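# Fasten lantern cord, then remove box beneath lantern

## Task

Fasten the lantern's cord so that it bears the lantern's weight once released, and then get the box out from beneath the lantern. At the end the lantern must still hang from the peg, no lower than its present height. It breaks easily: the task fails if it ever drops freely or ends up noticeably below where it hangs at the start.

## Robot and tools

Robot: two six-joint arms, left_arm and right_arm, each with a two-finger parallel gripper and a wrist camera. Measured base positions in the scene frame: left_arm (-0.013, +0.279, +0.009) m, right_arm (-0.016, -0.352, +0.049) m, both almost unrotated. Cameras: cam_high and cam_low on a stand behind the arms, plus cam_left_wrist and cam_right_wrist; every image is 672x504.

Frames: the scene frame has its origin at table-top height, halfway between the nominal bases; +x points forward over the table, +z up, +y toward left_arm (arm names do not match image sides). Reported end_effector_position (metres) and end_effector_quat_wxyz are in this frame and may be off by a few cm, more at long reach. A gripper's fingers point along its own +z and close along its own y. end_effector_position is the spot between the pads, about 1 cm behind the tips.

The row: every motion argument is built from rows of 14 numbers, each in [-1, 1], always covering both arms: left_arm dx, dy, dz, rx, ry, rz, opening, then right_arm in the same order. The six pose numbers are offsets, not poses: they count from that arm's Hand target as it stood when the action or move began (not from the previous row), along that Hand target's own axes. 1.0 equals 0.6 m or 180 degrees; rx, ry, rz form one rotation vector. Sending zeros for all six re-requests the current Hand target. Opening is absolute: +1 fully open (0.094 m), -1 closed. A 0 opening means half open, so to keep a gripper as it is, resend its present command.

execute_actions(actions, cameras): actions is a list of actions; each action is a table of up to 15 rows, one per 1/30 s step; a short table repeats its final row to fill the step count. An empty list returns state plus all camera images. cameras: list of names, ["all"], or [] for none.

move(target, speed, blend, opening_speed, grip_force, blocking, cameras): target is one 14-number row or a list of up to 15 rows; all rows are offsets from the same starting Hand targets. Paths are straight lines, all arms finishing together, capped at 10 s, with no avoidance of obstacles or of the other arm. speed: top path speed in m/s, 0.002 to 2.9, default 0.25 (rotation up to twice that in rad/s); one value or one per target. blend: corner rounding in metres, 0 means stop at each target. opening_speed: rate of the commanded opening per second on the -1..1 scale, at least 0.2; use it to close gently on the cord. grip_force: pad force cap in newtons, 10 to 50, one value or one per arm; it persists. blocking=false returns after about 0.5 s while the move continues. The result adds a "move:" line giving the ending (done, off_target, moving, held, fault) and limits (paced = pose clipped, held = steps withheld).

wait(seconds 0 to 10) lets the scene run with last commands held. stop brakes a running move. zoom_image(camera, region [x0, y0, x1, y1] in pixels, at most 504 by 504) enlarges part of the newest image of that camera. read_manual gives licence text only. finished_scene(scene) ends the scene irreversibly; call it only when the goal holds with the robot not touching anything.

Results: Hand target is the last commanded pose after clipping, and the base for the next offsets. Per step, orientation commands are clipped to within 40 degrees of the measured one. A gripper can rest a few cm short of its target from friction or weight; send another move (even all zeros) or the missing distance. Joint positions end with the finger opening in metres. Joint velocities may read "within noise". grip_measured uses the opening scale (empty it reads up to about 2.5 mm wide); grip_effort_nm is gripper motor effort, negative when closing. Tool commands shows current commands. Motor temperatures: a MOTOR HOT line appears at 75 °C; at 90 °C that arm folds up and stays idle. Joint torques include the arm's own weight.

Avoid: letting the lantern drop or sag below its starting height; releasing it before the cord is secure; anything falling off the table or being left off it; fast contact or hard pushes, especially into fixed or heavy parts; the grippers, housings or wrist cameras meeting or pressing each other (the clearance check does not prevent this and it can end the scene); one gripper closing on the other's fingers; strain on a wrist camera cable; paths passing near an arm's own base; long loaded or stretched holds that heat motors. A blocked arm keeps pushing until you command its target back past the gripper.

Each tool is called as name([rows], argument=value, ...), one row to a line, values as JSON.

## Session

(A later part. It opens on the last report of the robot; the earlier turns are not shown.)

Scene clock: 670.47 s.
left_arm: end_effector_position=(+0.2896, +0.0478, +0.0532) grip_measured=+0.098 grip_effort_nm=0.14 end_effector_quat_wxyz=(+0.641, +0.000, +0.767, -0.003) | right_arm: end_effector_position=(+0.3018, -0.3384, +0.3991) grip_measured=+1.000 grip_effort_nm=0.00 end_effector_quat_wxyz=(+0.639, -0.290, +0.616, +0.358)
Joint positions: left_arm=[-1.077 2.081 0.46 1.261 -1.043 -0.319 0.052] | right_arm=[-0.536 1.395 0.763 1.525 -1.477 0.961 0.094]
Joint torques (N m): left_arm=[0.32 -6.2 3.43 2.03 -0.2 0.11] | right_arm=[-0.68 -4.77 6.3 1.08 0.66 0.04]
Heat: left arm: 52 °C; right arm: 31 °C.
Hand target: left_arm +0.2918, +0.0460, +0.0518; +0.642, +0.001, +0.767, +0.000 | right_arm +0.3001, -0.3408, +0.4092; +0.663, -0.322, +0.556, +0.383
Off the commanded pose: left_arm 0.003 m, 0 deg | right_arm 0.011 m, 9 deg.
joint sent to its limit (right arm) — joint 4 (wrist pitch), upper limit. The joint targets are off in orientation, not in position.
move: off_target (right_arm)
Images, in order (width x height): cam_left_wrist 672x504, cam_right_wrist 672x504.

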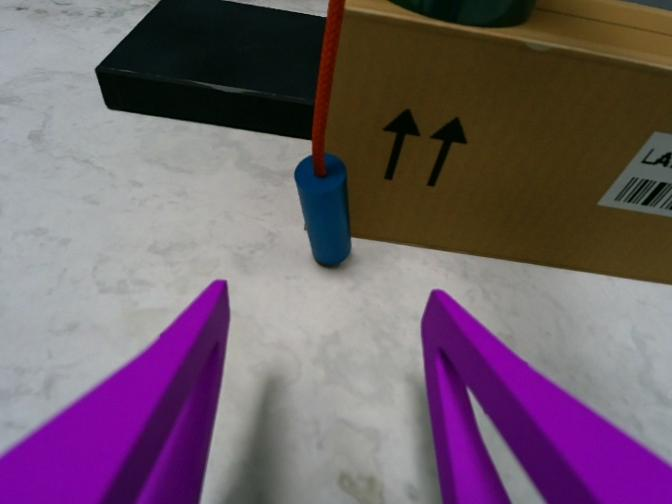

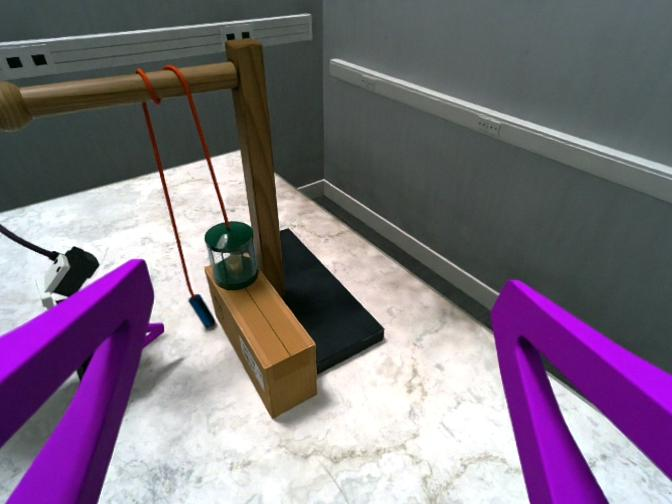

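move([
  [-0.004,0,0.103,0,0,0,0.1,0,0,0,0,0,0,1],
  [-0.004,0,0.103,0,0,0,-0.8,0,0,0,0,0,0,1],
], speed=0.08, opening_speed=0.6, cameras=["cam_left_wrist","cam_right_wrist"])

Scene clock: 687.80 s.
left_arm: end_effector_position=(+0.3505, +0.0475, +0.0453) grip_measured=-0.638 grip_effort_nm=-0.98 end_effector_quat_wxyz=(+0.641, -0.001, +0.767, -0.003) | right_arm: end_effector_position=(+0.3018, -0.3384, +0.3991) grip_measured=+1.000 grip_effort_nm=0.00 end_effector_quat_wxyz=(+0.639, -0.290, +0.616, +0.358)
Joint positions: left_arm=[-0.897 2.188 0.602 1.307 -0.872 -0.221 0.017] | right_arm=[-0.536 1.395 0.763 1.525 -1.477 0.961 0.094]
Joint torques (N m): left_arm=[0.27 -7.21 3.75 2.14 -0.13 0.11] | right_arm=[-0.68 -4.74 6.3 1.07 0.66 0.05]
Heat: left arm: 50 °C; right arm: 31 °C.
Hand target: left_arm +0.3531, +0.0460, +0.0432; +0.642, +0.001, +0.767, +0.000 | right_arm +0.3001, -0.3408, +0.4092; +0.663, -0.322, +0.556, +0.383
Off the commanded pose: left_arm 0.004 m, 0 deg | right_arm 0.011 m, 9 deg.
joint sent to its limit (right arm) — joint 4 (wrist pitch), upper limit. The joint targets are off in orientation, not in position.
move: off_target (right_arm)
Images, in order (width x height): cam_left_wrist 672x504, cam_right_wrist 672x504.

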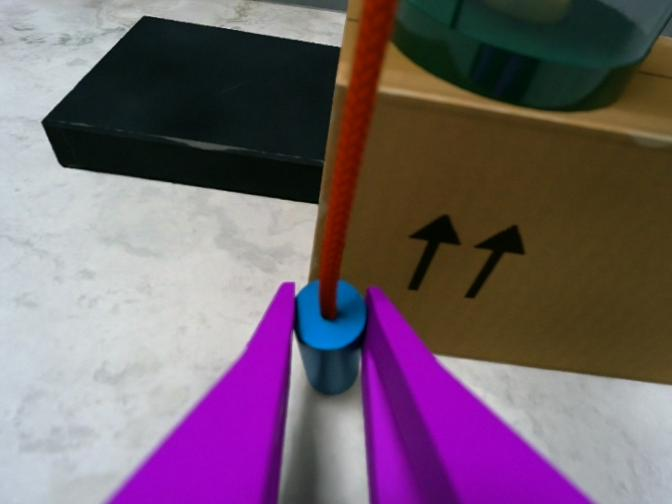

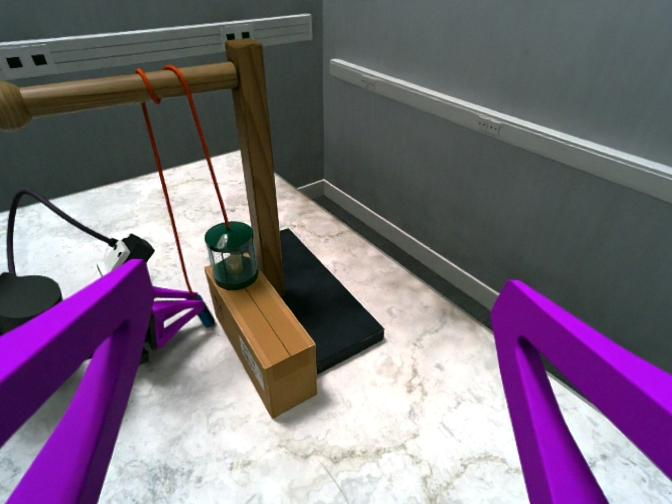

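move([
  [-0.13,0,-0.096,0,0,0,-0.8,0,0,0,0,0,0,1],
  [-0.163,-0.31,-0.102,0,0,0,-0.8,0,0,0,0,0,0,1],
  [-0.415,-0.343,-0.112,0,0,0,-0.8,0,0,0,0,0,0,1],
  [-0.67,-0.327,-0.107,0,0,-0.25,-0.8,0,0,0,0,0,0,1],
], speed=0.18, blend=[0.03,0.03,0.03,0], cameras=["cam_high","cam_left_wrist","cam_right_wrist"])

Scene clock: 718.20 s.
left_arm: end_effector_position=(+0.3578, -0.1503, +0.4473) grip_measured=-0.638 grip_effort_nm=-1.00 end_effector_quat_wxyz=(+0.613, -0.264, +0.696, -0.265) | right_arm: end_effector_position=(+0.3018, -0.3384, +0.3991) grip_measured=+1.000 grip_effort_nm=0.00 end_effector_quat_wxyz=(+0.639, -0.290, +0.616, +0.358)
Joint positions: left_arm=[-1.147 2.353 2.843 -0.722 -1.088 -0.977 0.017] | right_arm=[-0.536 1.395 0.763 1.525 -1.477 0.961 0.094]
Joint torques (N m): left_arm=[0.4 -11.17 6.94 2.08 -0.12 -0.01] | right_arm=[-0.68 -4.74 6.31 1.07 0.66 0.04]
Heat: left arm: 49 °C; right arm: 31 °C.
Hand target: left_arm +0.3602, -0.1509, +0.4500; +0.593, -0.292, +0.709, -0.246 | right_arm +0.3001, -0.3408, +0.4092; +0.663, -0.322, +0.556, +0.383
Off the commanded pose: left_arm 0.004 m, 5 deg | right_arm 0.011 m, 9 deg.
elbow stopped short (left arm): the move would have taken joint 3 (elbow) straighter than the controller allows.
joint sent to its limit (right arm) — joint 4 (wrist pitch), upper limit. The joint targets are off in orientation, not in position.
move: off_target (left_arm, right_arm)
Images, in order (width x height): cam_high 672x504, cam_left_wrist 672x504, cam_right_wrist 672x504.

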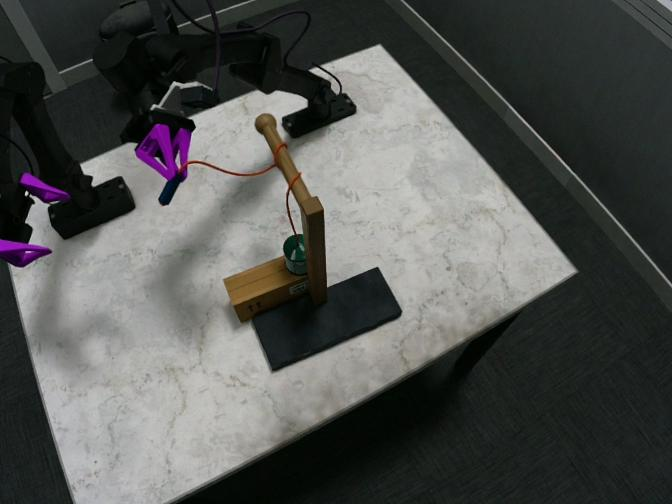

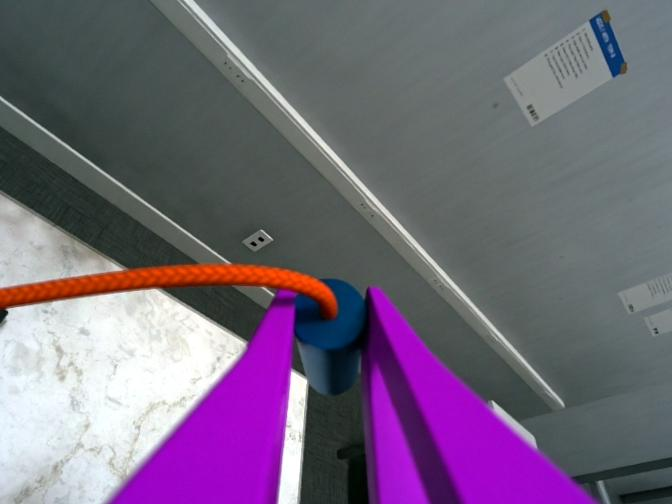

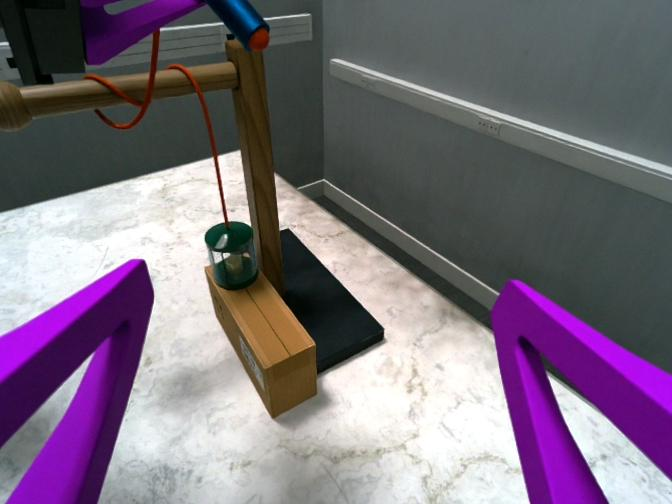

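move([
  [-0.147,0.1,-0.006,0,0,-0.25,-0.8,0,0,0,0,0,0,1],
  [-0.228,0.34,0.031,0,0,-0.3,-0.8,0,0,0,0,0,0,1],
], speed=0.15, blend=[0.03,0], cameras=["cam_high","cam_left_wrist","cam_right_wrist"])

zoom_image(camera="cam_high", region=[230, 100, 410, 220])

Scene clock: 735.60 s.
left_arm: end_effector_position=(+0.3741, +0.0855, +0.3937) grip_measured=-0.638 grip_effort_nm=-1.00 end_effector_quat_wxyz=(-0.415, +0.585, -0.504, +0.481) | right_arm: end_effector_position=(+0.3018, -0.3384, +0.3991) grip_measured=+1.000 grip_effort_nm=0.00 end_effector_quat_wxyz=(+0.639, -0.290, +0.616, +0.358)
Joint positions: left_arm=[-0.748 1.391 1.388 -0.257 -0.73 -1.894 0.017] | right_arm=[-0.536 1.395 0.763 1.525 -1.477 0.961 0.094]
Joint torques (N m): left_arm=[0.28 -7.53 5.94 2.27 -0.11 0.09] | right_arm=[-0.68 -4.77 6.28 1.07 0.66 0.05]
Motor temperatures (°C): left_arm=[22 31 41 47 23 23 27] | right_arm=[24 27 31 24 23 21 25]
Heat: left arm: 47 °C; right arm: 31 °C.
Hand target: left_arm +0.3705, +0.0900, +0.4004; -0.417, +0.582, -0.499, +0.488 | right_arm +0.3001, -0.3408, +0.4092; +0.663, -0.322, +0.556, +0.383
Off the commanded pose: left_arm 0.009 m, 1 deg | right_arm 0.011 m, 9 deg.
joint sent to its limit (right arm) — joint 4 (wrist pitch), upper limit. The joint targets are off in orientation, not in position.
move: off_target (right_arm)
Images, in order (width x height): cam_high 672x504, cam_left_wrist 672x504, cam_right_wrist 672x504.

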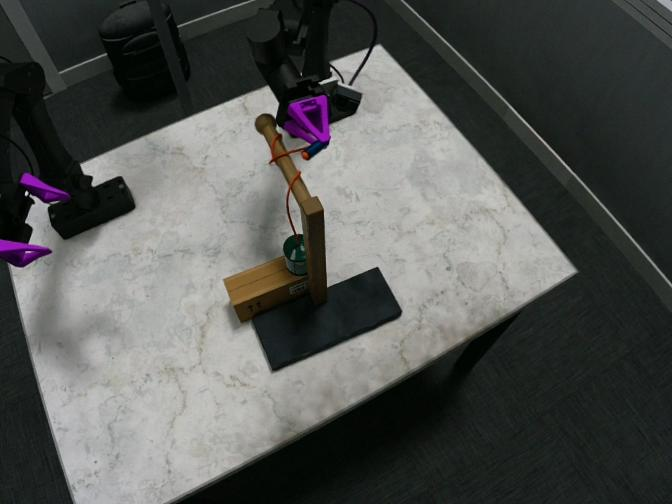

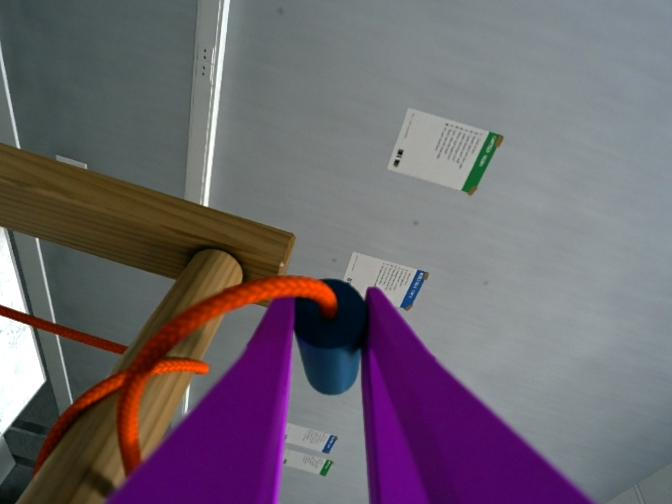

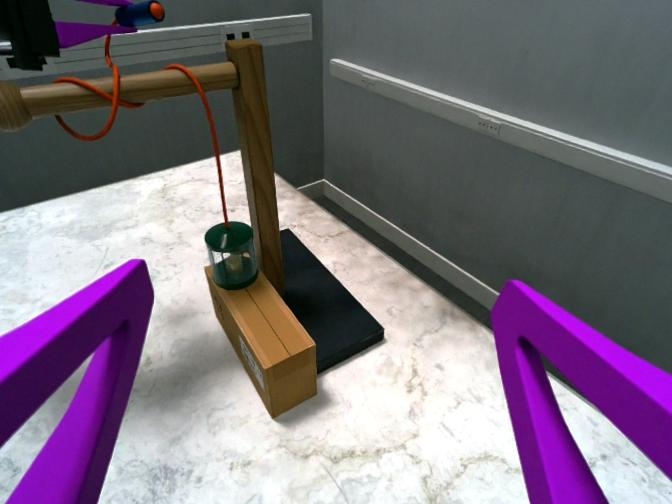

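Scaled by 2.800 from the camera's 672x504 image, which has a finer 960x720 frame.

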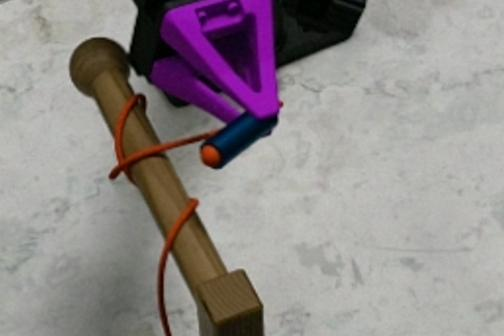

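move([
  [-0.169,0.214,0.093,0,0,0,-0.8,0,0,0,0,0,0,1],
  [-0.233,0.298,0.143,0,0,0,-0.8,0,0,0,0,0,0,1],
], speed=0.12, blend=[0.02,0], cameras=["cam_high","cam_left_wrist","cam_right_wrist"])

zoom_image(camera="cam_right_wrist", region=[40, 20, 340, 320])

Scene clock: 748.57 s.
left_arm: end_effector_position=(+0.4139, +0.1633, +0.2502) grip_measured=-0.639 grip_effort_nm=-1.00 end_effector_quat_wxyz=(-0.394, +0.519, -0.477, +0.590) | right_arm: end_effector_position=(+0.3018, -0.3384, +0.3991) grip_measured=+1.000 grip_effort_nm=0.00 end_effector_quat_wxyz=(+0.639, -0.290, +0.616, +0.358)
Joint positions: left_arm=[-0.345 1.434 0.604 0.838 -0.19 -1.808 0.017] | right_arm=[-0.536 1.395 0.763 1.525 -1.477 0.961 0.094]
Joint torques (N m): left_arm=[4 -2.62 3.51 1.09 -1.16 0.32] | right_arm=[-0.68 -4.75 6.31 1.08 0.66 0.05]
Heat: left arm: 48 °C; right arm: 31 °C.
Hand target: left_arm +0.4203, +0.2005, +0.1902; -0.417, +0.582, -0.499, +0.488 | right_arm +0.3001, -0.3408, +0.4092; +0.663, -0.322, +0.556, +0.383
Off the commanded pose: left_arm 0.071 m, 14 deg | right_arm 0.011 m, 9 deg.
joint sent to its limit (right arm) — joint 4 (wrist pitch), upper limit. The joint targets are off in orientation, not in position.
move: off_target (left_arm, right_arm)
Images, in order (width x height): cam_high 672x504, cam_left_wrist 672x504, cam_right_wrist 672x504.

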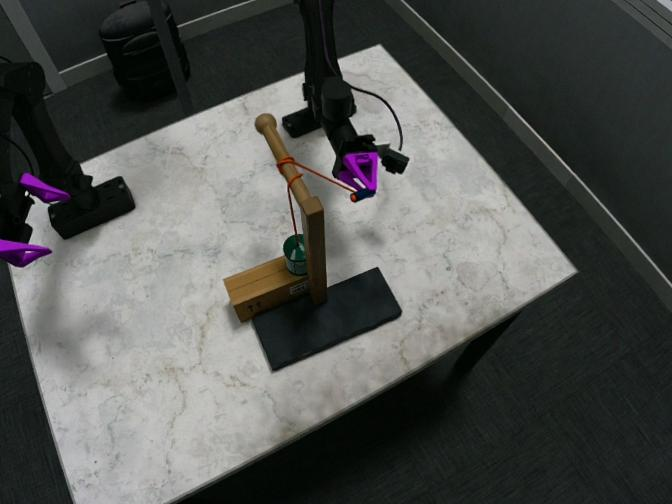

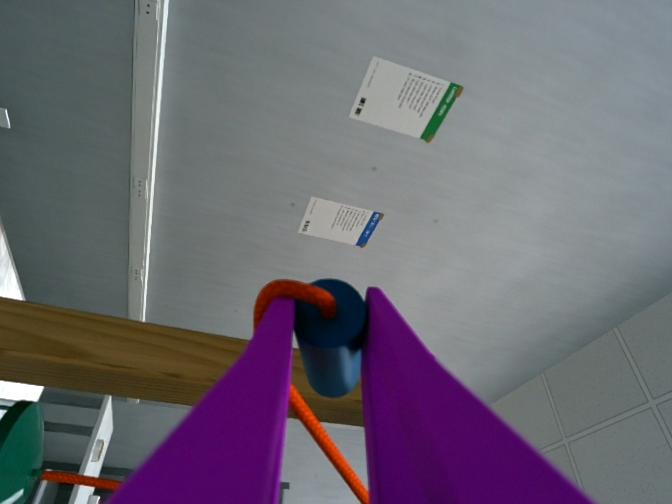

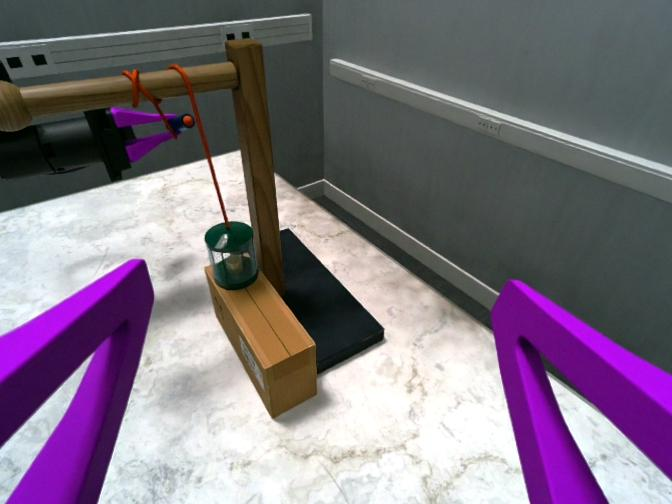

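Scaled by 1.680 from the camera's 672x504 image, which has a finer 960x720 frame.

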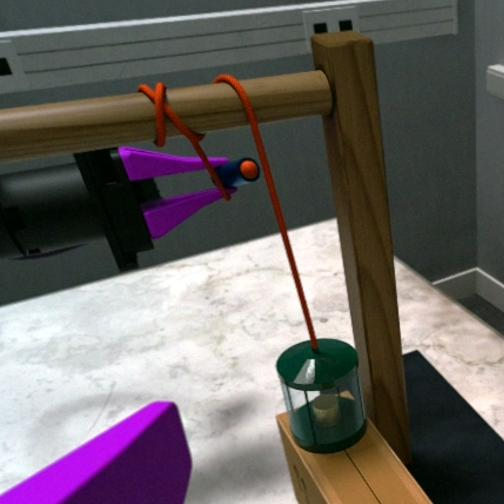

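move(target=[0.165,0.02,-0.07,0,0,0,-0.8,0,0,0,0,0,0,1], speed=0.1, cameras=["cam_high","cam_left_wrist","cam_right_wrist"])

zoom_image(camera="cam_right_wrist", region=[40, 20, 340, 320])

Scene clock: 777.23 s.
left_arm: end_effector_position=(+0.3774, +0.0975, +0.2102) grip_measured=-0.639 grip_effort_nm=-1.00 end_effector_quat_wxyz=(-0.407, +0.576, -0.487, +0.515) | right_arm: end_effector_position=(+0.3018, -0.3384, +0.3991) grip_measured=+1.000 grip_effort_nm=0.00 end_effector_quat_wxyz=(+0.639, -0.290, +0.616, +0.358)
Joint positions: left_arm=[-0.695 1.488 0.645 0.669 -0.652 -1.878 0.017] | right_arm=[-0.536 1.395 0.763 1.525 -1.477 0.961 0.094]
Joint torques (N m): left_arm=[0.01 -4.42 7.34 1.7 -0.38 0.12] | right_arm=[-0.68 -4.77 6.3 1.08 0.67 0.05]
Heat: left arm: 43 °C; right arm: 31 °C.
Hand target: left_arm +0.3794, +0.1009, +0.2010; -0.417, +0.582, -0.499, +0.488 | right_arm +0.3001, -0.3408, +0.4092; +0.663, -0.322, +0.556, +0.383
Off the commanded pose: left_arm 0.010 m, 4 deg | right_arm 0.011 m, 9 deg.
joint sent to its limit (right arm) — joint 4 (wrist pitch), upper limit. The joint targets are off in orientation, not in position.
move: off_target (left_arm, right_arm)
Images, in order (width x height): cam_high 672x504, cam_left_wrist 672x504, cam_right_wrist 672x504.

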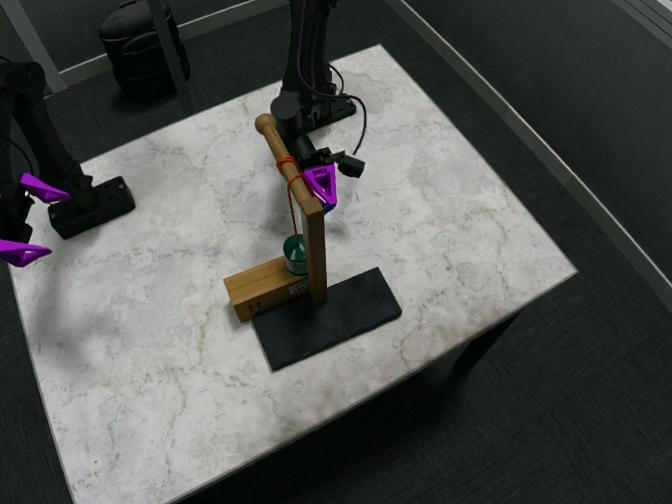

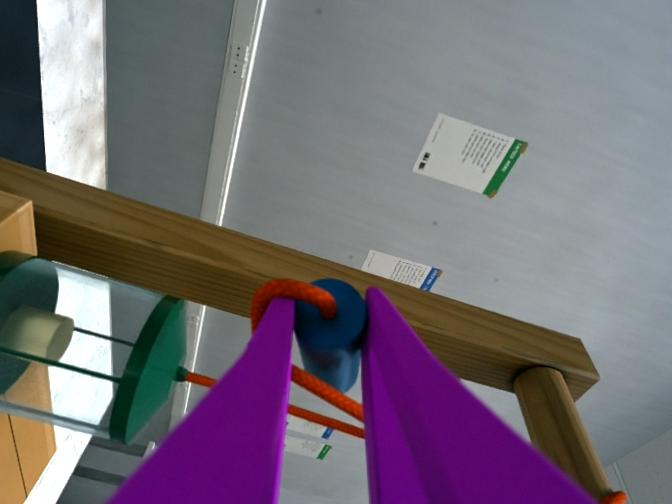

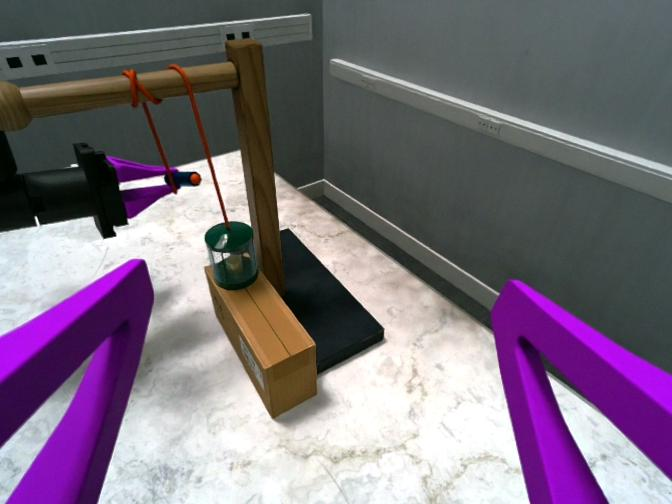

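Scaled by 1.680 from the camera's 672x504 image, which has a finer 960x720 frame.

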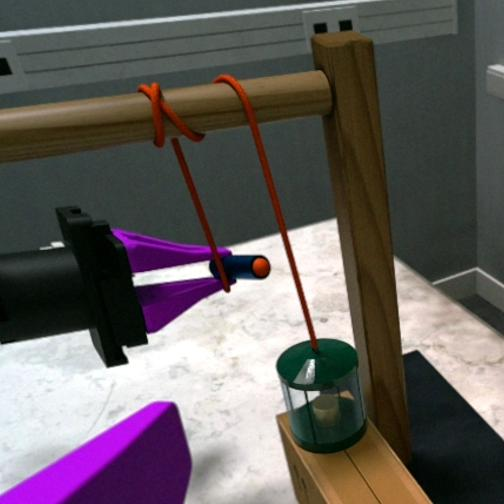

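move(target=[0,0,0,0,0,0,-0.5,0,0,0,0,0,0,1], opening_speed=0.2, cameras=["cam_left_wrist","cam_right_wrist"])

zoom_image(camera="cam_right_wrist", region=[40, 20, 340, 320])

Scene clock: 782.97 s.
left_arm: end_effector_position=(+0.3772, +0.0983, +0.2084) grip_measured=-0.502 grip_effort_nm=0.14 end_effector_quat_wxyz=(-0.407, +0.577, -0.489, +0.512) | right_arm: end_effector_position=(+0.3018, -0.3384, +0.3991) grip_measured=+1.000 grip_effort_nm=0.00 end_effector_quat_wxyz=(+0.639, -0.290, +0.616, +0.358)
Joint positions: left_arm=[-0.695 1.488 0.645 0.661 -0.655 -1.879 0.023] | right_arm=[-0.536 1.395 0.763 1.525 -1.477 0.961 0.094]
Joint torques (N m): left_arm=[-0.03 -4.41 7.38 1.76 -0.36 0.12] | right_arm=[-0.68 -4.78 6.3 1.07 0.66 0.04]
Heat: left arm: 43 °C; right arm: 31 °C.
Hand target: left_arm +0.3794, +0.1009, +0.2009; -0.417, +0.582, -0.499, +0.488 | right_arm +0.3001, -0.3408, +0.4092; +0.663, -0.322, +0.556, +0.383
Off the commanded pose: left_arm 0.008 m, 3 deg | right_arm 0.011 m, 9 deg.
joint sent to its limit (right arm) — joint 4 (wrist pitch), upper limit. The joint targets are off in orientation, not in position.
move: off_target (left_arm, right_arm)
Images, in order (width x height): cam_left_wrist 672x504, cam_right_wrist 672x504.

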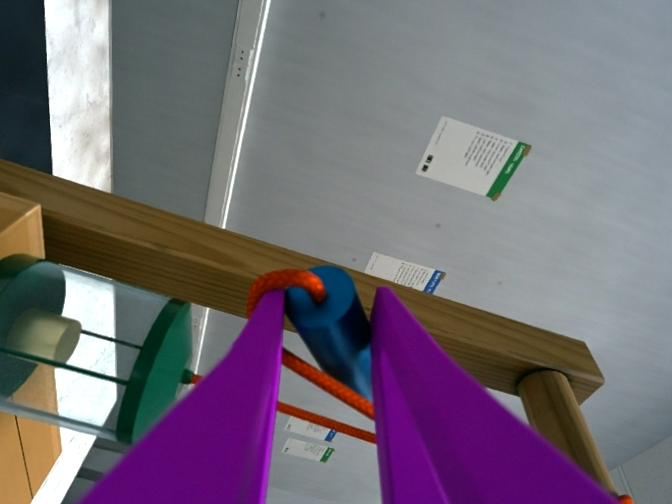

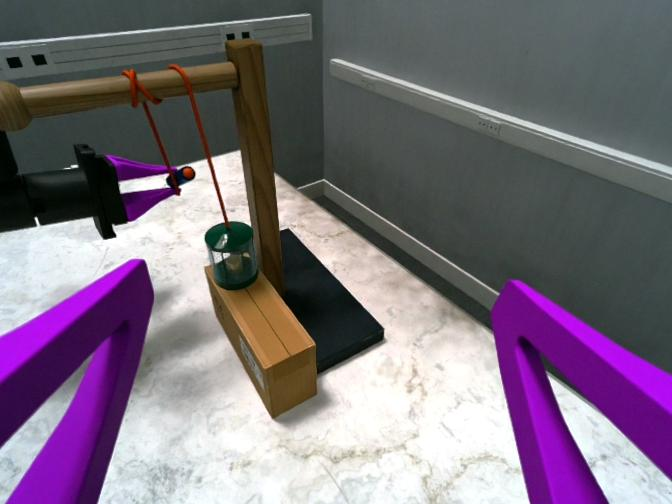

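Scaled by 1.680 from the camera's 672x504 image, which has a finer 960x720 frame.

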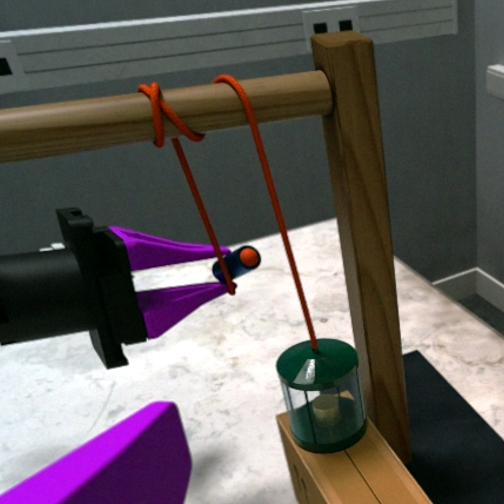

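move(target=[0.006,-0.0,-0.06,0,0,0,-0.5,0,0,0,0,0,0,1], speed=0.03, cameras=["cam_left_wrist","cam_right_wrist"])

zoom_image(camera="cam_right_wrist", region=[40, 20, 340, 320])

Scene clock: 792.63 s.
left_arm: end_effector_position=(+0.3484, +0.0918, +0.2089) grip_measured=-0.502 grip_effort_nm=0.14 end_effector_quat_wxyz=(-0.409, +0.581, -0.497, +0.499) | right_arm: end_effector_position=(+0.3018, -0.3384, +0.3991) grip_measured=+1.000 grip_effort_nm=0.00 end_effector_quat_wxyz=(+0.639, -0.290, +0.616, +0.358)
Joint positions: left_arm=[-0.789 1.406 0.614 0.559 -0.754 -1.908 0.023] | right_arm=[-0.536 1.395 0.763 1.525 -1.477 0.961 0.094]
Joint torques (N m): left_arm=[-0.47 -6.98 5.33 1.93 -0.35 0.09] | right_arm=[-0.68 -4.77 6.3 1.07 0.66 0.04]
Heat: left arm: 44 °C; right arm: 31 °C.
Hand target: left_arm +0.3442, +0.0974, +0.2078; -0.417, +0.582, -0.499, +0.488 | right_arm +0.3001, -0.3408, +0.4092; +0.663, -0.322, +0.556, +0.383
Off the commanded pose: left_arm 0.007 m, 2 deg | right_arm 0.011 m, 9 deg.
joint sent to its limit (right arm) — joint 4 (wrist pitch), upper limit. The joint targets are off in orientation, not in position.
move: off_target (right_arm)
Images, in order (width x height): cam_left_wrist 672x504, cam_right_wrist 672x504.

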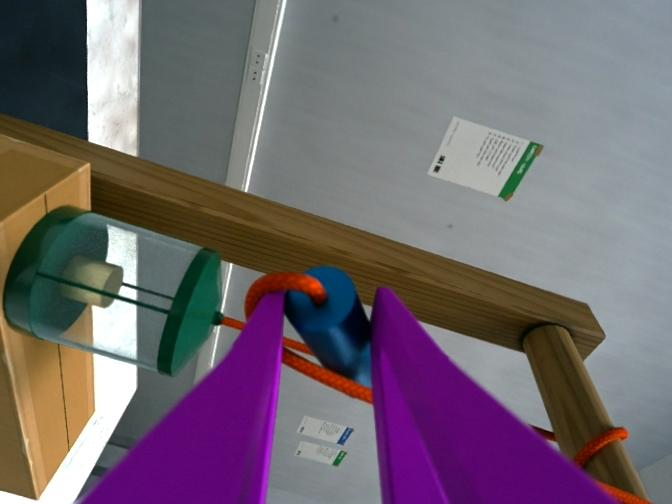

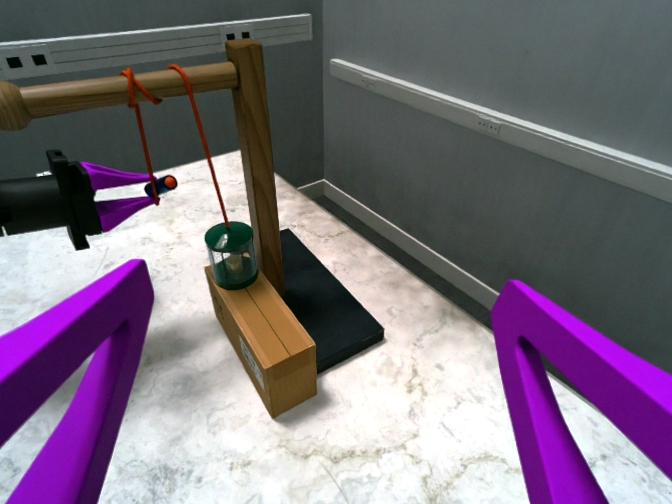

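Scaled by 1.680 from the camera's 672x504 image, which has a finer 960x720 frame.

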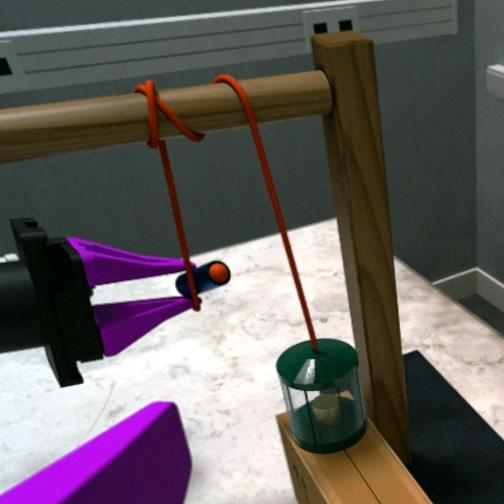

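move([
  [-0.074,-0.012,0,0,0,0,-0.5,0,0,0,0,0,0,1],
  [-0.074,-0.012,0,-0.329,-0.052,0,-0.5,0,0,0,0,0,0,1],
], speed=0.15, cameras=["cam_left_wrist","cam_right_wrist","cam_high"])

zoom_image(camera="cam_right_wrist", region=[40, 20, 340, 320])

Scene clock: 810.43 s.
left_arm: end_effector_position=(+0.3490, +0.1329, +0.2136) grip_measured=-0.502 grip_effort_nm=0.14 end_effector_quat_wxyz=(-0.107, +0.727, -0.658, +0.164) | right_arm: end_effector_position=(+0.3018, -0.3384, +0.3991) grip_measured=+1.000 grip_effort_nm=0.00 end_effector_quat_wxyz=(+0.639, -0.290, +0.616, +0.358)
Joint positions: left_arm=[-0.435 1.69 1.674 -1.173 -0.104 -2.085 0.023] | right_arm=[-0.536 1.395 0.763 1.525 -1.477 0.961 0.094]
Joint torques (N m): left_arm=[0.95 -6.11 7.27 0.91 -0.29 0.01] | right_arm=[-0.69 -4.77 6.31 1.07 0.66 0.04]
Heat: left arm: 43 °C; right arm: 31 °C.
Hand target: left_arm +0.3442, +0.1424, +0.2081; -0.113, +0.748, -0.640, +0.131 | right_arm +0.3001, -0.3408, +0.4092; +0.663, -0.322, +0.556, +0.383
Off the commanded pose: left_arm 0.012 m, 5 deg | right_arm 0.011 m, 9 deg.
joint sent to its limit (left arm) — joint 6 (wrist roll), lower limit. The joint targets are off in orientation, not in position.
joint sent to its limit (right arm) — joint 4 (wrist pitch), upper limit. The joint targets are off in orientation, not in position.
move: off_target (left_arm, right_arm)
Images, in order (width x height): cam_high 672x504, cam_left_wrist 672x504, cam_right_wrist 672x504.

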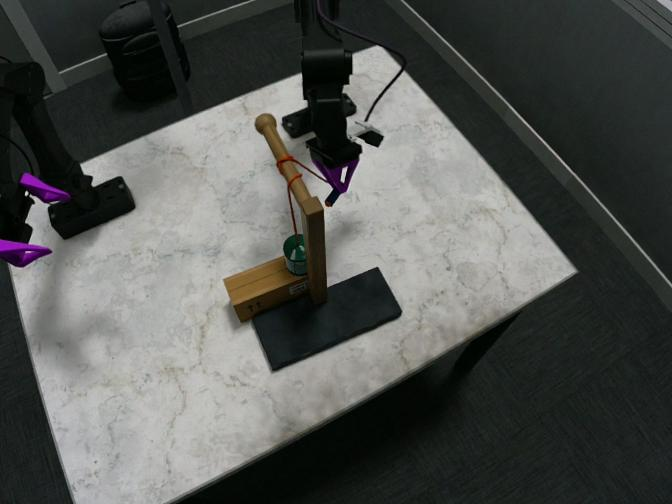

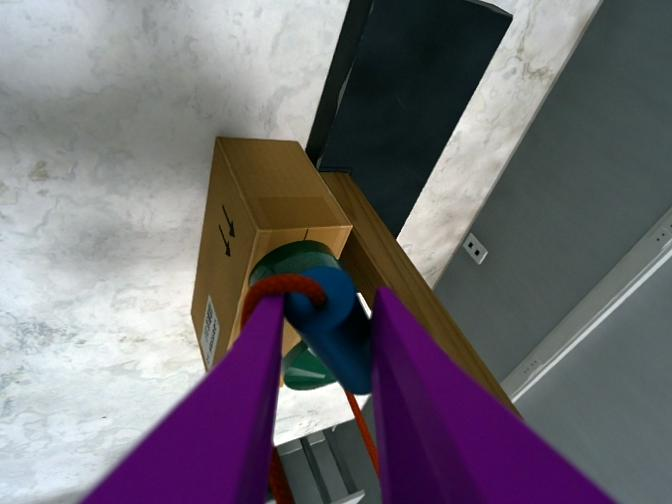

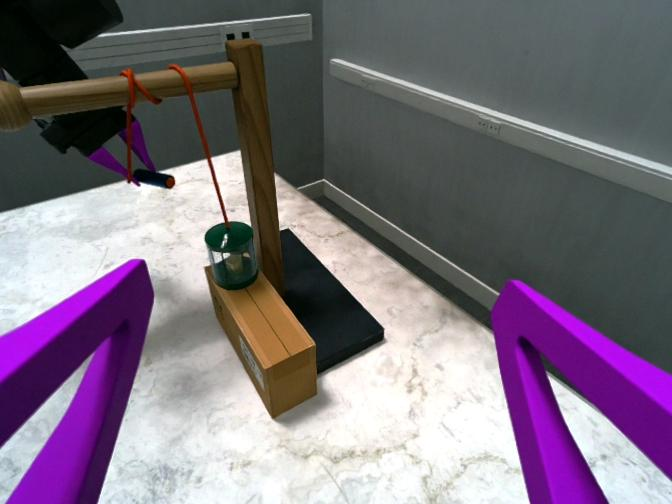

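Scaled by 1.680 from the camera's 672x504 image, which has a finer 960x720 frame.

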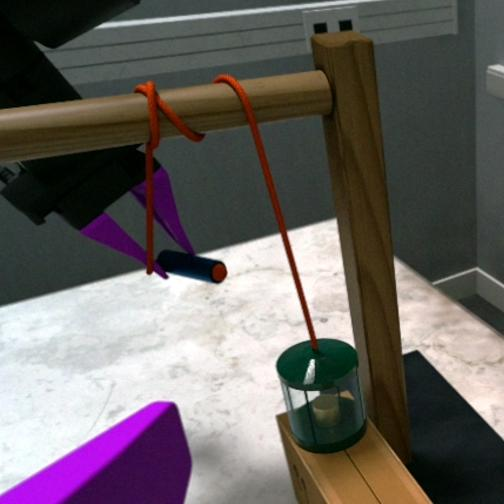

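move(target=[0,0,-0.06,0,0,0,-0.35,0,0,0,0,0,0,1], speed=0.03, cameras=["cam_left_wrist","cam_right_wrist"])

zoom_image(camera="cam_right_wrist", region=[40, 20, 340, 320])

Scene clock: 818.33 s.
left_arm: end_effector_position=(+0.3310, +0.1418, +0.2379) grip_measured=-0.352 grip_effort_nm=0.14 end_effector_quat_wxyz=(-0.098, +0.730, -0.661, +0.139) | right_arm: end_effector_position=(+0.3018, -0.3384, +0.3991) grip_measured=+1.000 grip_effort_nm=0.00 end_effector_quat_wxyz=(+0.639, -0.290, +0.616, +0.358)
Joint positions: left_arm=[-0.433 1.694 1.798 -1.347 -0.103 -2.085 0.03] | right_arm=[-0.536 1.395 0.763 1.525 -1.477 0.961 0.094]
Joint torques (N m): left_arm=[-0.32 -6.56 7.77 1.18 -0.23 0.01] | right_arm=[-0.69 -4.77 6.31 1.08 0.66 0.05]
Motor temperatures (°C): left_arm=[22 29 40 42 23 23 25] | right_arm=[23 27 31 24 23 21 25]
Heat: left arm: 42 °C; right arm: 31 °C.
Hand target: left_arm +0.3319, +0.1423, +0.2419; -0.113, +0.748, -0.641, +0.131 | right_arm +0.3001, -0.3408, +0.4092; +0.663, -0.322, +0.556, +0.383
Off the commanded pose: left_arm 0.004 m, 4 deg | right_arm 0.011 m, 9 deg.
joint sent to its limit (left arm) — joint 6 (wrist roll), lower limit. The joint targets are off in orientation, not in position.
joint sent to its limit (right arm) — joint 4 (wrist pitch), upper limit. The joint targets are off in orientation, not in position.
move: off_target (left_arm, right_arm)
Images, in order (width x height): cam_left_wrist 672x504, cam_right_wrist 672x504.

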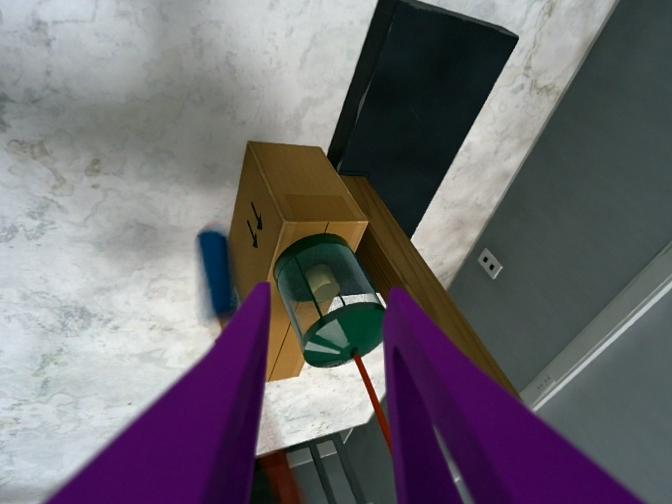

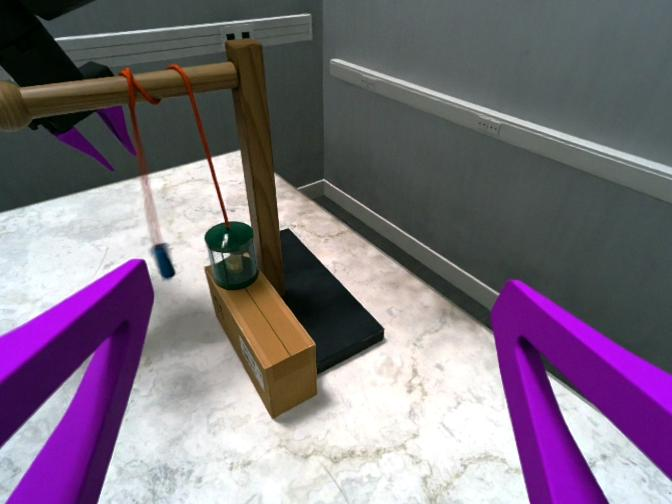

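Scaled by 1.680 from the camera's 672x504 image, which has a finer 960x720 frame.

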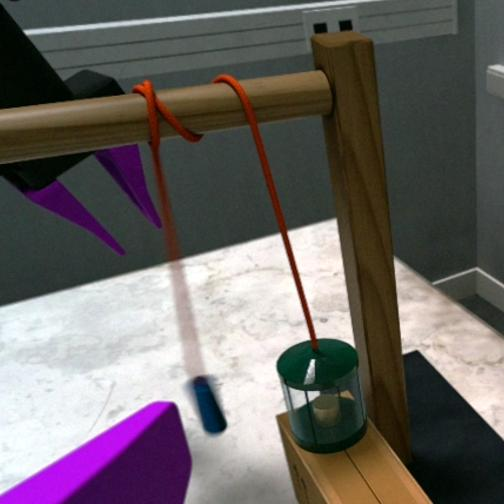

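move([
  [0,0,-0.12,0,0,0,-0.35,0,0,0,0,0,0,1],
  [-0.238,0.125,-0.147,0,0,0,-0.35,0,0,0,0,0,0,1],
], speed=0.2, blend=[0.03,0], cameras=["cam_left_wrist","cam_right_wrist"])

zoom_image(camera="cam_right_wrist", region=[120, 200, 400, 440])

zoom_image(camera="cam_right_wrist", region=[90, 40, 250, 180])

Scene clock: 847.63 s.
left_arm: end_effector_position=(+0.2144, +0.2708, +0.2938) grip_measured=-0.352 grip_effort_nm=0.14 end_effector_quat_wxyz=(-0.124, +0.747, -0.637, +0.146) | right_arm: end_effector_position=(+0.3018, -0.3384, +0.3991) grip_measured=+1.000 grip_effort_nm=0.00 end_effector_quat_wxyz=(+0.639, -0.290, +0.616, +0.358)
Joint positions: left_arm=[-0.057 1.227 1.623 -1.582 -0.02 -1.781 0.03] | right_arm=[-0.536 1.395 0.763 1.525 -1.477 0.961 0.094]
Joint torques (N m): left_arm=[0.54 -2.41 4.22 1.38 0.01 0.1] | right_arm=[-0.69 -4.75 6.31 1.07 0.66 0.04]
Heat: left arm: 41 °C; right arm: 31 °C.
Hand target: left_arm +0.2114, +0.2718, +0.2921; -0.113, +0.748, -0.640, +0.131 | right_arm +0.3001, -0.3408, +0.4092; +0.663, -0.322, +0.556, +0.383
Off the commanded pose: left_arm 0.004 m, 2 deg | right_arm 0.011 m, 9 deg.
joint sent to its limit (left arm) — joint 4 (wrist pitch), lower limit. The joint targets still meet the commanded pose.
joint sent to its limit (right arm) — joint 4 (wrist pitch), upper limit. The joint targets are off in orientation, not in position.
move: off_target (right_arm)
Images, in order (width x height): cam_left_wrist 672x504, cam_right_wrist 672x504.

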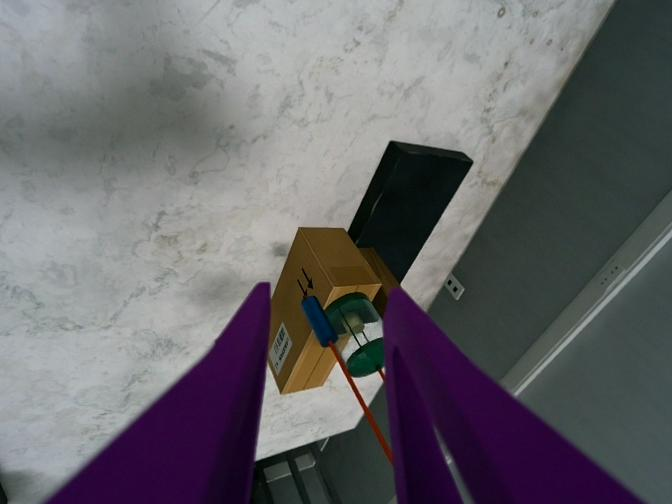

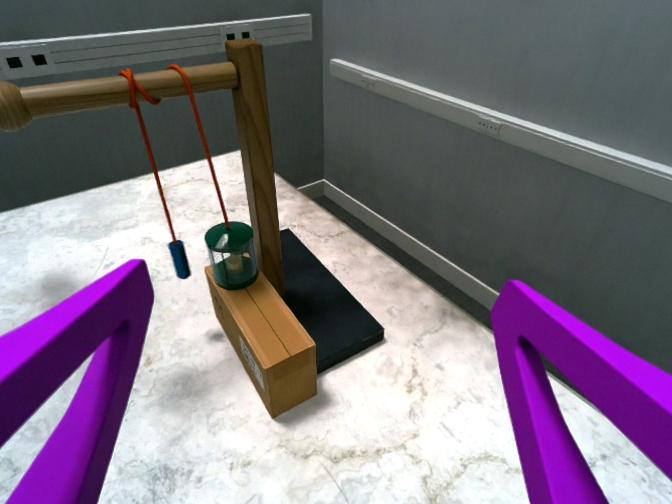

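Scaled by 1.800 from the camera's 672x504 image, which has a finer 960x720 frame.

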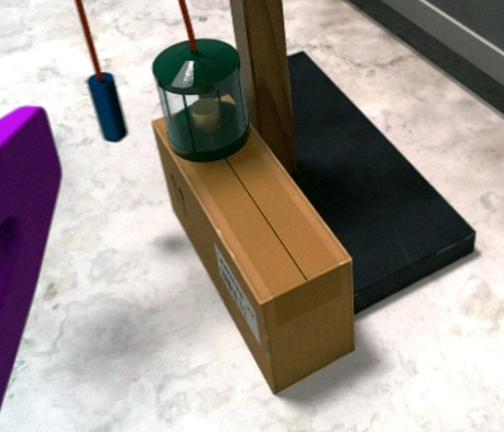

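Scaled by 3.150 from the camera's 672x504 image, which has a finer 960x720 frame.

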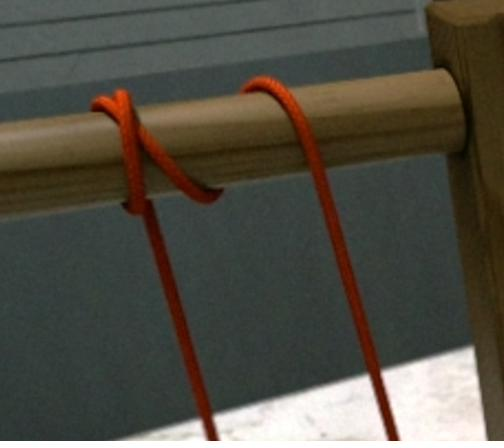

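move(target=[0,0,0,0,0,0,-0.35,0.536,-0.108,0.166,-0.167,0.216,-0.029,1], cameras=["all"])

Scene clock: 881.97 s.
left_arm: end_effector_position=(+0.2144, +0.2707, +0.2938) grip_measured=-0.352 grip_effort_nm=0.14 end_effector_quat_wxyz=(-0.124, +0.747, -0.637, +0.146) | right_arm: end_effector_position=(+0.4311, -0.2410, +0.1145) grip_measured=+1.000 grip_effort_nm=0.00 end_effector_quat_wxyz=(+0.553, -0.470, +0.528, +0.441)
Joint positions: left_arm=[-0.057 1.227 1.623 -1.582 -0.019 -1.78 0.03] | right_arm=[-0.136 2.513 1.195 1.515 -1.563 0.142 0.094]
Joint torques (N m): left_arm=[0.55 -2.43 4.3 1.39 0 0.09] | right_arm=[0.4 -10.84 4.74 1.03 0.1 -0.04]
Heat: left arm: 39 °C; right arm: 31 °C.
Hand target: left_arm +0.2114, +0.2718, +0.2921; -0.113, +0.748, -0.640, +0.131 | right_arm +0.4332, -0.2398, +0.1097; +0.355, -0.612, +0.612, +0.355
Off the commanded pose: left_arm 0.004 m, 2 deg | right_arm 0.005 m, 31 deg.
joint sent to its limit (left arm) — joint 4 (wrist pitch), lower limit. The joint targets still meet the commanded pose.
joint sent to its limit (right arm) — joint 5 (wrist yaw), lower limit. The joint targets are off in orientation, not in position.
move: off_target (right_arm)

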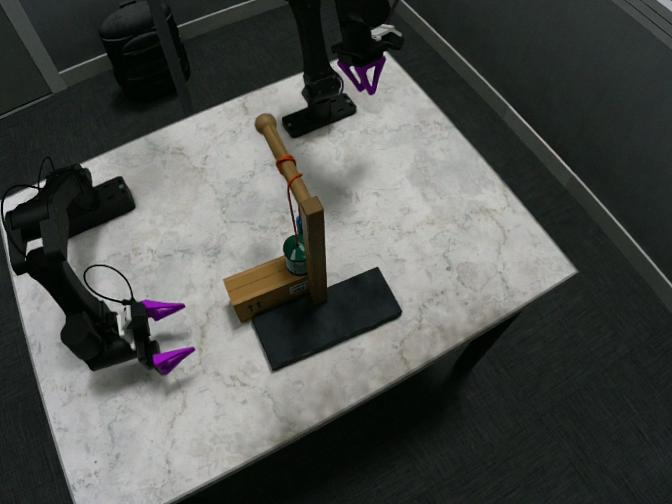

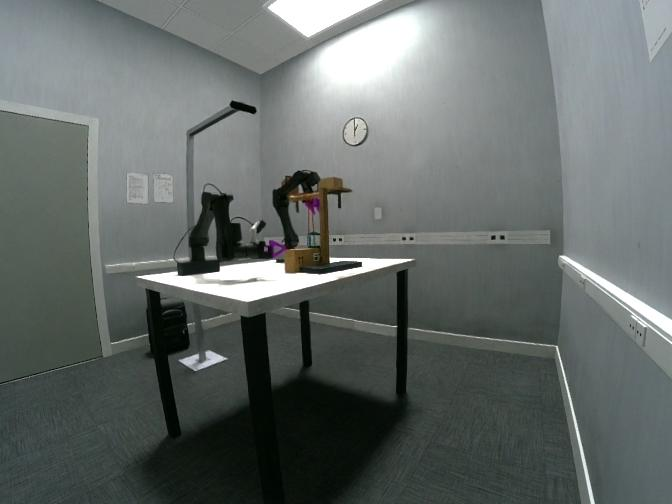

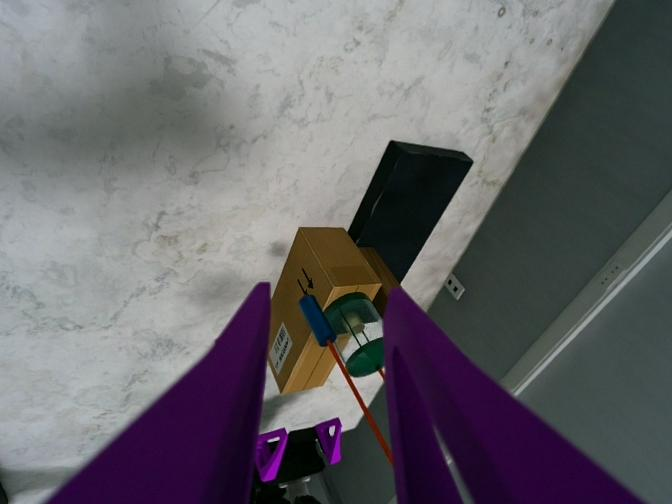

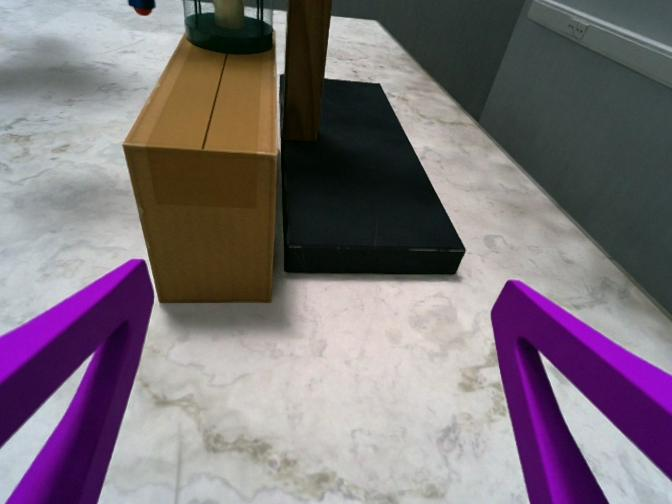

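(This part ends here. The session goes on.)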